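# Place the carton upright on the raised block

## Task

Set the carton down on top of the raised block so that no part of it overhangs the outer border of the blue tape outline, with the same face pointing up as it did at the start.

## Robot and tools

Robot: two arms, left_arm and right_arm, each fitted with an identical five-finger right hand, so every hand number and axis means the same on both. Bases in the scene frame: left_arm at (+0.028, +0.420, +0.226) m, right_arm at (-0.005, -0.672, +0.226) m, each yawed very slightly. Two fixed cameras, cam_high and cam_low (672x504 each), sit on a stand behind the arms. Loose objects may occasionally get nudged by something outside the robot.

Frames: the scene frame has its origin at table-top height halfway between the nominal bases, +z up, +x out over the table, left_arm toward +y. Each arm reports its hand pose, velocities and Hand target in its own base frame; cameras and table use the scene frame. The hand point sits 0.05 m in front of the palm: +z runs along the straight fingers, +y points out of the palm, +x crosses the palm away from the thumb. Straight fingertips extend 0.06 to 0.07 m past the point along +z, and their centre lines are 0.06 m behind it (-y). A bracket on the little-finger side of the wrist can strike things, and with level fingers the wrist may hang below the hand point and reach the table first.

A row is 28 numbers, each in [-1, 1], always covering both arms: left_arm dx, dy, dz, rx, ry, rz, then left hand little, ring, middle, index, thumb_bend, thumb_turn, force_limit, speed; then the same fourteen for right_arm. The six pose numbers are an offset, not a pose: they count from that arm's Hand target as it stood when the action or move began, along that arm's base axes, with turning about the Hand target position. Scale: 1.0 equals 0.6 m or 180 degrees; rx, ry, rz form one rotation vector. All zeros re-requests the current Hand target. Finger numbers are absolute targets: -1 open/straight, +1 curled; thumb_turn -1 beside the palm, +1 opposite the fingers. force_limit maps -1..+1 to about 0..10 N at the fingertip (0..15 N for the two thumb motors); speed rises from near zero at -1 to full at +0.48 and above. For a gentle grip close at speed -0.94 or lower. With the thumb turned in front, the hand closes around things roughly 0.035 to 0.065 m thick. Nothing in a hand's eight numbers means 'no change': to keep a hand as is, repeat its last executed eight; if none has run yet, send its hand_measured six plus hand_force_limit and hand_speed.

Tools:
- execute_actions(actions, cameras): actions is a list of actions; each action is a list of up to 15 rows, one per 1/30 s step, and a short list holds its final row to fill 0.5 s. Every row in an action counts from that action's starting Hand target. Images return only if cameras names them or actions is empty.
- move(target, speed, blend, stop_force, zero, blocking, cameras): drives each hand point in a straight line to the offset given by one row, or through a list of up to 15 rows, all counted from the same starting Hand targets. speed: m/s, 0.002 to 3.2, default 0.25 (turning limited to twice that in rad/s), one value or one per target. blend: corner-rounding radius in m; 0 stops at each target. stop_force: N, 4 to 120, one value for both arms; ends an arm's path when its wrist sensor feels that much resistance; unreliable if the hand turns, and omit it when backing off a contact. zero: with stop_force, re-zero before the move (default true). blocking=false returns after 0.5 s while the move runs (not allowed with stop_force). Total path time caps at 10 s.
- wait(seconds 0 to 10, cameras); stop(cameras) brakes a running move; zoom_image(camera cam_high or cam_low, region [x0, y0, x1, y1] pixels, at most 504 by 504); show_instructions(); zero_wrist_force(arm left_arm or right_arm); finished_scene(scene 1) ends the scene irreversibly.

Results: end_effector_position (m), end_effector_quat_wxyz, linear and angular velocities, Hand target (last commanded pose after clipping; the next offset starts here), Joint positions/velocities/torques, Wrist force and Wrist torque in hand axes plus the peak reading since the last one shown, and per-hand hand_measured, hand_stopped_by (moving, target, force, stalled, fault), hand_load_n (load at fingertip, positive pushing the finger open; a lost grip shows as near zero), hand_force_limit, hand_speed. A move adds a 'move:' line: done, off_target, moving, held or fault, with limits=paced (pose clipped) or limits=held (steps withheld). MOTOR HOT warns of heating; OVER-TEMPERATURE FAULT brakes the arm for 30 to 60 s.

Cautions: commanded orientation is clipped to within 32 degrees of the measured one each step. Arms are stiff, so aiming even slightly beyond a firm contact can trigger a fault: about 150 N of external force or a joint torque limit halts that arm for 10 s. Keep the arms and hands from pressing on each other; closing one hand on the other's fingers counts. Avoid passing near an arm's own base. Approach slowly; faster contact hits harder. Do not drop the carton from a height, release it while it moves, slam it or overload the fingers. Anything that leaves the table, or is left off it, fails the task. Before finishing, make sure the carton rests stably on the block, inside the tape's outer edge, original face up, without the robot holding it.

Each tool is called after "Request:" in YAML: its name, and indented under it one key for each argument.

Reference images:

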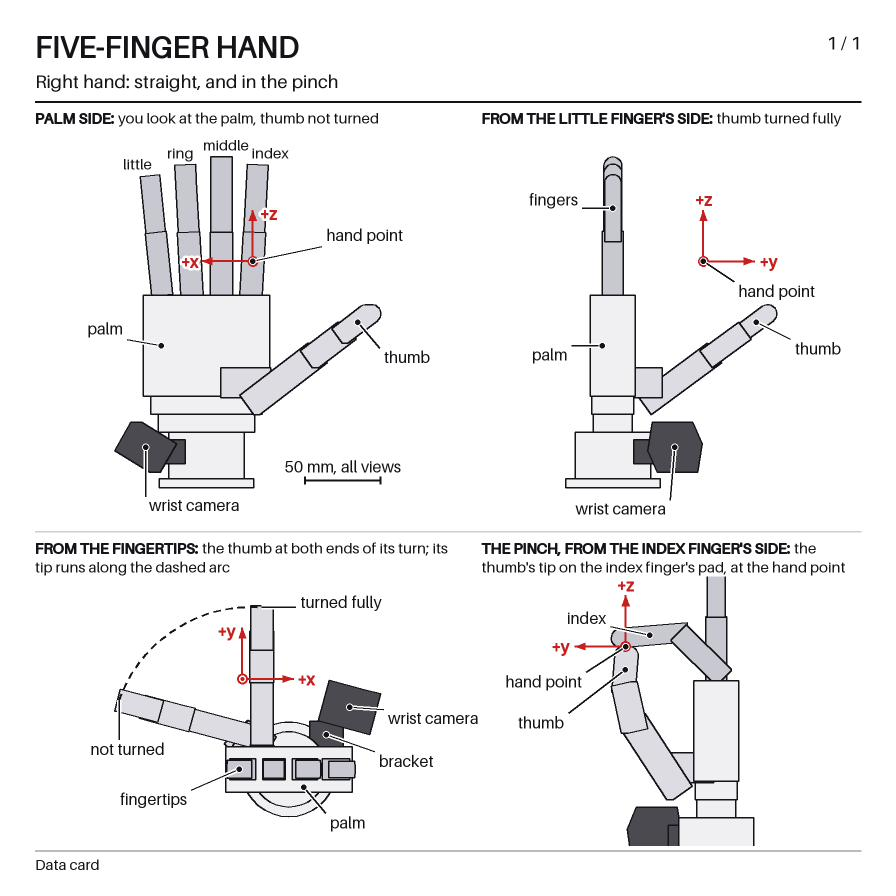

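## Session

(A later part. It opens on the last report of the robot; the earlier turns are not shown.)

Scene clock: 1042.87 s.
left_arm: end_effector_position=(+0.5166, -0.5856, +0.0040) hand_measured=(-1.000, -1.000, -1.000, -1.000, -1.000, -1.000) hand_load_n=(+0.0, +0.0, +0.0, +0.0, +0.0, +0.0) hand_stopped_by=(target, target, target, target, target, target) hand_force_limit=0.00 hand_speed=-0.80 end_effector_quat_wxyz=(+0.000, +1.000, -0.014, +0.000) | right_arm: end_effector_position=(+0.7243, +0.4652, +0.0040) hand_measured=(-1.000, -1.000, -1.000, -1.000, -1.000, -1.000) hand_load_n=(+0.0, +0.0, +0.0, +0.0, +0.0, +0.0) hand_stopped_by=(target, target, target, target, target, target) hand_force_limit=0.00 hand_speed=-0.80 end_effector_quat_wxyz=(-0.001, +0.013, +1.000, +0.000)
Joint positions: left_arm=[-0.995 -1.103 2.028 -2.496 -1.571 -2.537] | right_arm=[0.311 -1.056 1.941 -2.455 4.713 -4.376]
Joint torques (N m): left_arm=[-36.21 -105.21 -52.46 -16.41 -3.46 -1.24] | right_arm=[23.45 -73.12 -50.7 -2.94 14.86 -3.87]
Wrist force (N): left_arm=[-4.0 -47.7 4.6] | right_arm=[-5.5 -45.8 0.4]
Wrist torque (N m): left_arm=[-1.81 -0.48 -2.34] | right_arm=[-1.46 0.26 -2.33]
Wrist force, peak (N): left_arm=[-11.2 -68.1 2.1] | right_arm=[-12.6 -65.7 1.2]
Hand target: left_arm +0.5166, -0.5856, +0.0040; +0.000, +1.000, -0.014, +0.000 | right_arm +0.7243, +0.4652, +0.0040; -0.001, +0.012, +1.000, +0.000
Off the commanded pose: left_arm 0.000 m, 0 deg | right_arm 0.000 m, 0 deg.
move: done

Request:
move:
  target:
    - [-0.0044,-0.0162,0,0,0,0.05522,-1,-1,-1,-1,-1,-1,0,-0.8,0.00432,0.0162,0,0,0,0.05522,-1,-1,-1,-1,-1,-1,0,-0.8]
    - [-0.00592,-0.03288,0,0,0,0.11044,-1,-1,-1,-1,-1,-1,0,-0.8,0.00577,0.0329,0,0,0,0.11044,-1,-1,-1,-1,-1,-1,0,-0.8]
    - [-0.00454,-0.04958,0,0,0,0.16567,-1,-1,-1,-1,-1,-1,0,-0.8,0.00432,0.0496,0,0,0,0.16567,-1,-1,-1,-1,-1,-1,0,-0.8]
  speed: 0.12
  cameras: ["all"]

Request:
zoom_image:
  camera: "cam_high"
  region: [270, 110, 370, 240]

Request:
zoom_image:
  camera: "cam_low"
  region: [305, 130, 425, 280]

Scene clock: 1056.47 s.
left_arm: end_effector_position=(+0.5139, -0.6153, +0.0040) hand_measured=(-1.000, -1.000, -1.000, -1.000, -1.000, -1.000) hand_load_n=(+0.0, +0.0, +0.0, +0.0, +0.0, +0.0) hand_stopped_by=(target, target, target, target, target, target) hand_force_limit=0.00 hand_speed=-0.80 end_effector_quat_wxyz=(+0.000, +0.970, +0.243, +0.000) | right_arm: end_effector_position=(+0.7269, +0.4950, +0.0040) hand_measured=(-1.000, -1.000, -1.000, -1.000, -1.000, -1.000) hand_load_n=(+0.0, +0.0, +0.0, +0.0, +0.0, +0.0) hand_stopped_by=(target, target, target, target, target, target) hand_force_limit=0.00 hand_speed=-0.80 end_effector_quat_wxyz=(-0.001, -0.245, +0.969, +0.000)
Joint positions: left_arm=[-1.053 -1.114 2.049 -2.505 -1.571 -3.116] | right_arm=[0.323 -1.007 1.852 -2.414 4.712 -4.885]
Joint torques (N m): left_arm=[-17.24 -105.65 -64.89 -20.15 3.44 -1.49] | right_arm=[62.45 -74.34 -32.69 4 17.32 -3.75]
Wrist force (N): left_arm=[-7.1 -59.8 4.5] | right_arm=[-8.7 -57.7 0.5]
Wrist torque (N m): left_arm=[-2.25 -0.38 -2.79] | right_arm=[-1.81 0.33 -3.01]
Wrist force, peak (N): left_arm=[-13.6 -64.9 -0.6] | right_arm=[-15.2 -62.5 4.7]
Hand target: left_arm +0.5139, -0.6153, +0.0040; +0.000, +0.970, +0.244, +0.000 | right_arm +0.7269, +0.4950, +0.0040; -0.001, -0.245, +0.969, +0.000
Off the commanded pose: left_arm 0.000 m, 0 deg | right_arm 0.000 m, 0 deg.
move: done

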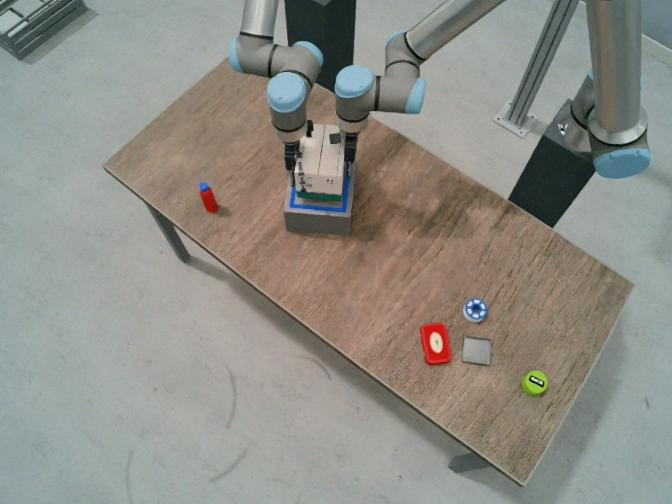

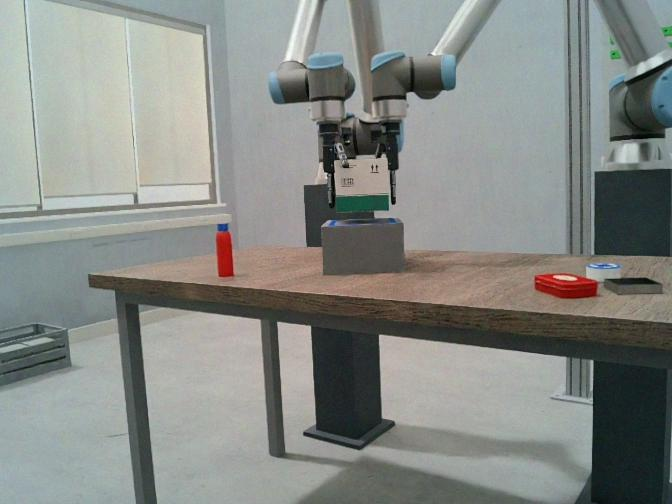

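Scaled by 3.877 from the camera's 672x504 image, which has a finer 960x720 frame.

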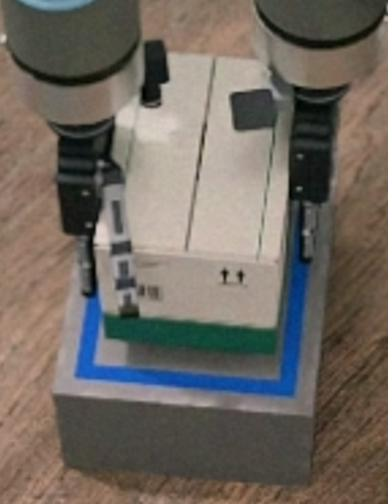

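Scaled by 3.360 from the camera's 672x504 image, which has a finer 960x720 frame.

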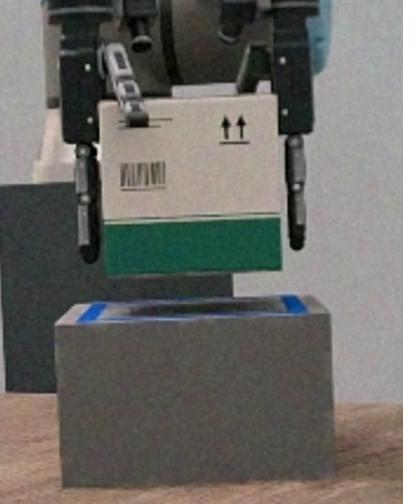

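Request:
move:
  target: [-0.00017,0.00029,-0.04,0,0,0,-1,-1,-1,-1,-1,-1,0,-0.8,0.00017,-0.00029,-0.04,0,0,0,-1,-1,-1,-1,-1,-1,0,-0.8]
  speed: 0.06

Request:
move:
  target: [0,0,-0.0167,0,0,0,-1,-1,-1,-1,-1,-1,0,-0.8,0,0,-0.0167,0,0,0,-1,-1,-1,-1,-1,-1,0,-0.8]
  speed: 0.01
  stop_force: 6
  cameras: ["all"]

Request:
zoom_image:
  camera: "cam_high"
  region: [270, 110, 370, 240]

Request:
zoom_image:
  camera: "cam_low"
  region: [305, 130, 425, 280]

Scene clock: 1077.67 s.
left_arm: end_effector_position=(+0.5138, -0.6152, -0.0198) hand_measured=(-1.000, -1.000, -1.000, -1.000, -1.000, -1.000) hand_load_n=(+0.0, +0.0, +0.0, +0.0, +0.0, +0.0) hand_stopped_by=(target, target, target, target, target, target) hand_force_limit=0.00 hand_speed=-0.80 end_effector_quat_wxyz=(+0.000, +0.970, +0.244, +0.000) | right_arm: end_effector_position=(+0.7270, +0.4948, -0.0198) hand_measured=(-1.000, -1.000, -1.000, -1.000, -1.000, -1.000) hand_load_n=(+0.0, +0.0, +0.0, +0.0, +0.0, +0.0) hand_stopped_by=(target, target, target, target, target, target) hand_force_limit=0.00 hand_speed=-0.80 end_effector_quat_wxyz=(-0.001, -0.245, +0.969, +0.000)
Joint positions: left_arm=[-1.053 -1.079 2.055 -2.547 -1.571 -3.116] | right_arm=[0.323 -0.977 1.857 -2.451 4.712 -4.885]
Joint torques (N m): left_arm=[-4.87 -66.1 -57.6 -18.56 -0.69 -0.42] | right_arm=[33.51 -72.18 -6.61 -4.38 14.71 -3.57]
Wrist force (N): left_arm=[-7.4 -51.5 2.8] | right_arm=[-9.1 -49.5 1.9]
Wrist torque (N m): left_arm=[-1.94 -0.33 -2.44] | right_arm=[-1.52 0.29 -2.50]
Wrist force, peak (N): left_arm=[-7.7 -60.6 3.3] | right_arm=[-9.1 -58.6 -0.1]
Hand target: left_arm +0.5138, -0.6151, -0.0200; +0.000, +0.970, +0.244, +0.000 | right_arm +0.7270, +0.4948, -0.0200; -0.001, -0.245, +0.969, +0.000
Off the commanded pose: left_arm 0.000 m, 0 deg | right_arm 0.000 m, 0 deg.
move: done

Scene clock: 1079.57 s.
left_arm: end_effector_position=(+0.5138, -0.6151, -0.0258) hand_measured=(-1.000, -1.000, -1.000, -1.000, -1.000, -1.000) hand_load_n=(+0.0, +0.0, +0.0, +0.0, -0.5, +0.0) hand_stopped_by=(target, target, target, target, target, target) hand_force_limit=0.00 hand_speed=-0.80 end_effector_quat_wxyz=(+0.000, +0.970, +0.244, +0.000) | right_arm: end_effector_position=(+0.7270, +0.4948, -0.0259) hand_measured=(-1.000, -1.000, -1.000, -1.000, -1.000, -1.000) hand_load_n=(+0.0, +0.0, +0.0, +0.0, +0.0, +0.0) hand_stopped_by=(target, target, target, target, target, target) hand_force_limit=0.00 hand_speed=-0.80 end_effector_quat_wxyz=(-0.001, -0.245, +0.969, +0.000)
Joint positions: left_arm=[-1.053 -1.07 2.056 -2.558 -1.571 -3.116] | right_arm=[0.323 -0.969 1.859 -2.46 4.712 -4.885]
Joint torques (N m): left_arm=[-6.52 -107.79 -69.27 -12.62 -1.17 0.69] | right_arm=[44.24 -96.62 -24.3 2.71 12.37 -1.86]
Wrist force (N): left_arm=[-5.6 -46.7 5.1] | right_arm=[-7.2 -44.4 0.5]
Wrist torque (N m): left_arm=[-1.80 -0.40 -2.45] | right_arm=[-1.38 0.41 -2.04]
Wrist force, peak (N): left_arm=[-1.9 -53.0 -6.8] | right_arm=[-2.3 -51.8 -12.0]
Hand target: left_arm +0.5138, -0.6151, -0.0258; +0.000, +0.970, +0.244, +0.000 (not the last commanded pose) | right_arm +0.7270, +0.4948, -0.0259; -0.001, -0.245, +0.969, +0.000 (not the last commanded pose)
Off the commanded pose: left_arm 0.004 m, 0 deg | right_arm 0.004 m, 0 deg.
move: contact (left_arm, right_arm)

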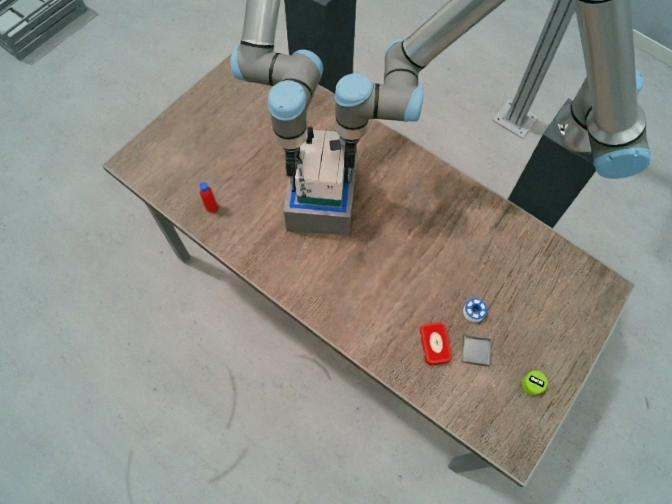

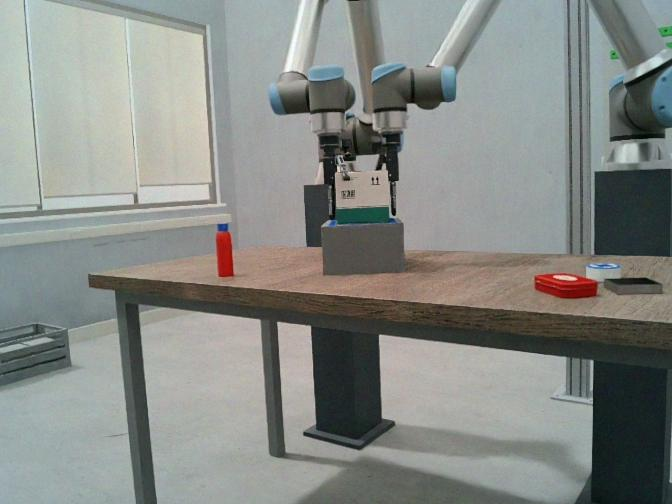

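Scaled by 3.877 from the camera's 672x504 image, which has a finer 960x720 frame.

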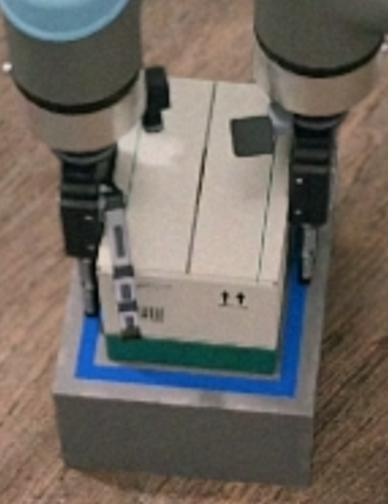

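Scaled by 3.360 from the camera's 672x504 image, which has a finer 960x720 frame.

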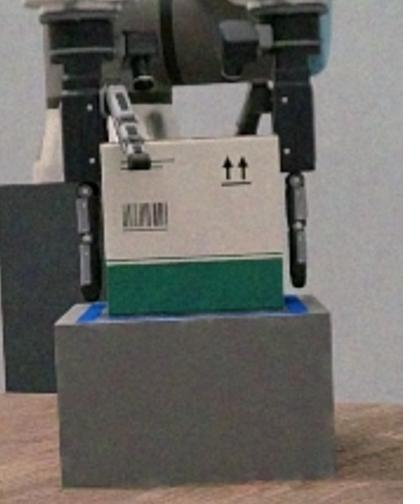

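Request:
move:
  target:
    - [-0.03145,0.05878,0,0,0,0,-1,-1,-1,-1,-1,-1,0,-0.8,0.0317,-0.05865,0,0,0,0,-1,-1,-1,-1,-1,-1,0,-0.8]
    - [-0.0786,0.147,0.2,0,0,0,-1,-1,-1,-1,-1,-1,0,-0.8,0.0792,-0.1466,0.2,0,0,0,-1,-1,-1,-1,-1,-1,0,-0.8]
  speed: [0.08, 0.25]
  cameras: ["all"]

Request:
zoom_image:
  camera: "cam_high"
  region: [270, 110, 370, 240]

Request:
zoom_image:
  camera: "cam_low"
  region: [305, 130, 425, 280]

Scene clock: 1094.00 s.
left_arm: end_effector_position=(+0.4667, -0.5270, +0.0941) hand_measured=(-1.000, -1.000, -1.000, -1.000, -1.000, -1.000) hand_load_n=(+0.0, +0.0, +0.0, +0.0, +0.0, -0.5) hand_stopped_by=(target, target, target, target, target, target) hand_force_limit=0.00 hand_speed=-0.80 end_effector_quat_wxyz=(+0.000, +0.970, +0.244, +0.000) | right_arm: end_effector_position=(+0.7745, +0.4069, +0.0940) hand_measured=(-1.000, -1.000, -1.000, -1.000, -1.000, -1.000) hand_load_n=(+0.0, +0.0, +0.0, +0.0, +0.0, +0.0) hand_stopped_by=(target, target, target, target, target, target) hand_force_limit=0.00 hand_speed=-0.80 end_effector_quat_wxyz=(-0.001, -0.245, +0.969, +0.000)
Joint positions: left_arm=[-1.049 -1.369 2.194 -2.396 -1.571 -3.111] | right_arm=[0.205 -1.11 1.811 -2.27 4.712 -5.003]
Joint torques (N m): left_arm=[-8.2 -76.78 -21.77 -0.87 1.69 -1.38] | right_arm=[-12.6 -89.9 -47.04 -0.33 -0.32 -3.64]
Wrist force (N): left_arm=[1.8 2.3 0.5] | right_arm=[-0.1 1.9 -2.9]
Wrist torque (N m): left_arm=[0.46 -0.54 0.07] | right_arm=[0.52 0.18 0.22]
Wrist force, peak (N): left_arm=[-5.8 -47.1 4.9] | right_arm=[-7.3 -45.0 0.2]
Hand target: left_arm +0.4666, -0.5269, +0.0942; +0.000, +0.970, +0.244, +0.000 | right_arm +0.7745, +0.4069, +0.0941; -0.001, -0.245, +0.969, +0.000
Off the commanded pose: left_arm 0.000 m, 0 deg | right_arm 0.000 m, 0 deg.
move: done

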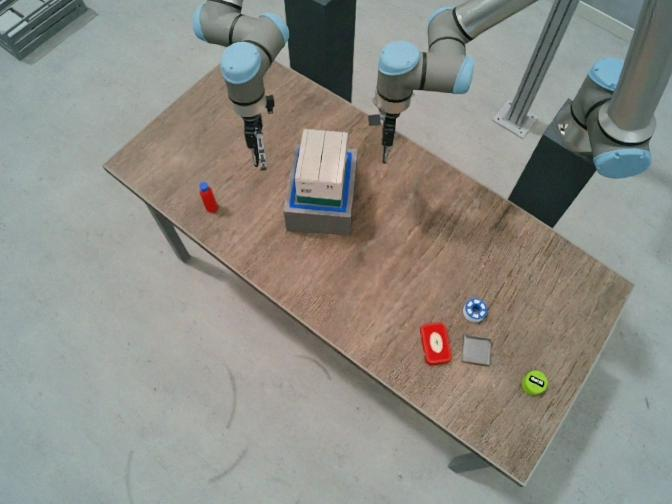

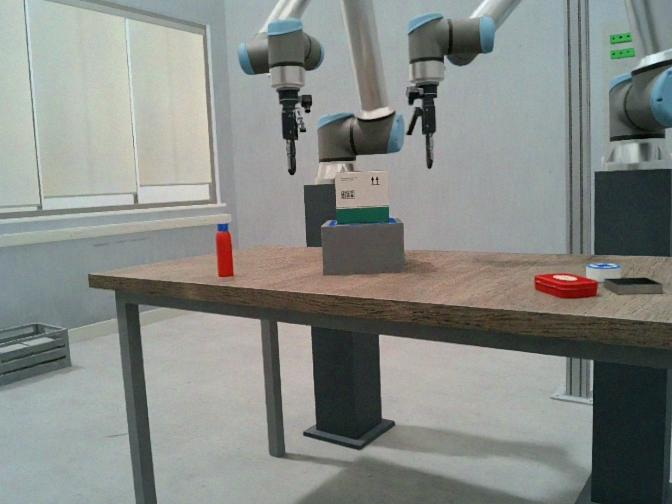

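Scaled by 3.877 from the camera's 672x504 image, which has a finer 960x720 frame.

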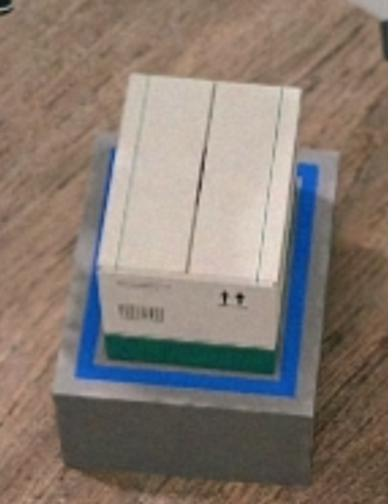

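Scaled by 3.360 from the camera's 672x504 image, which has a finer 960x720 frame.

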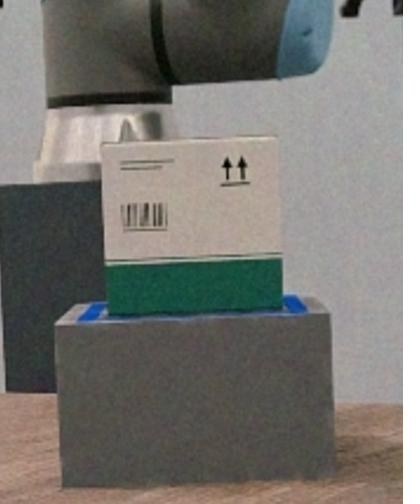

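Request:
finished_scene:

The scene is finished: the task was done.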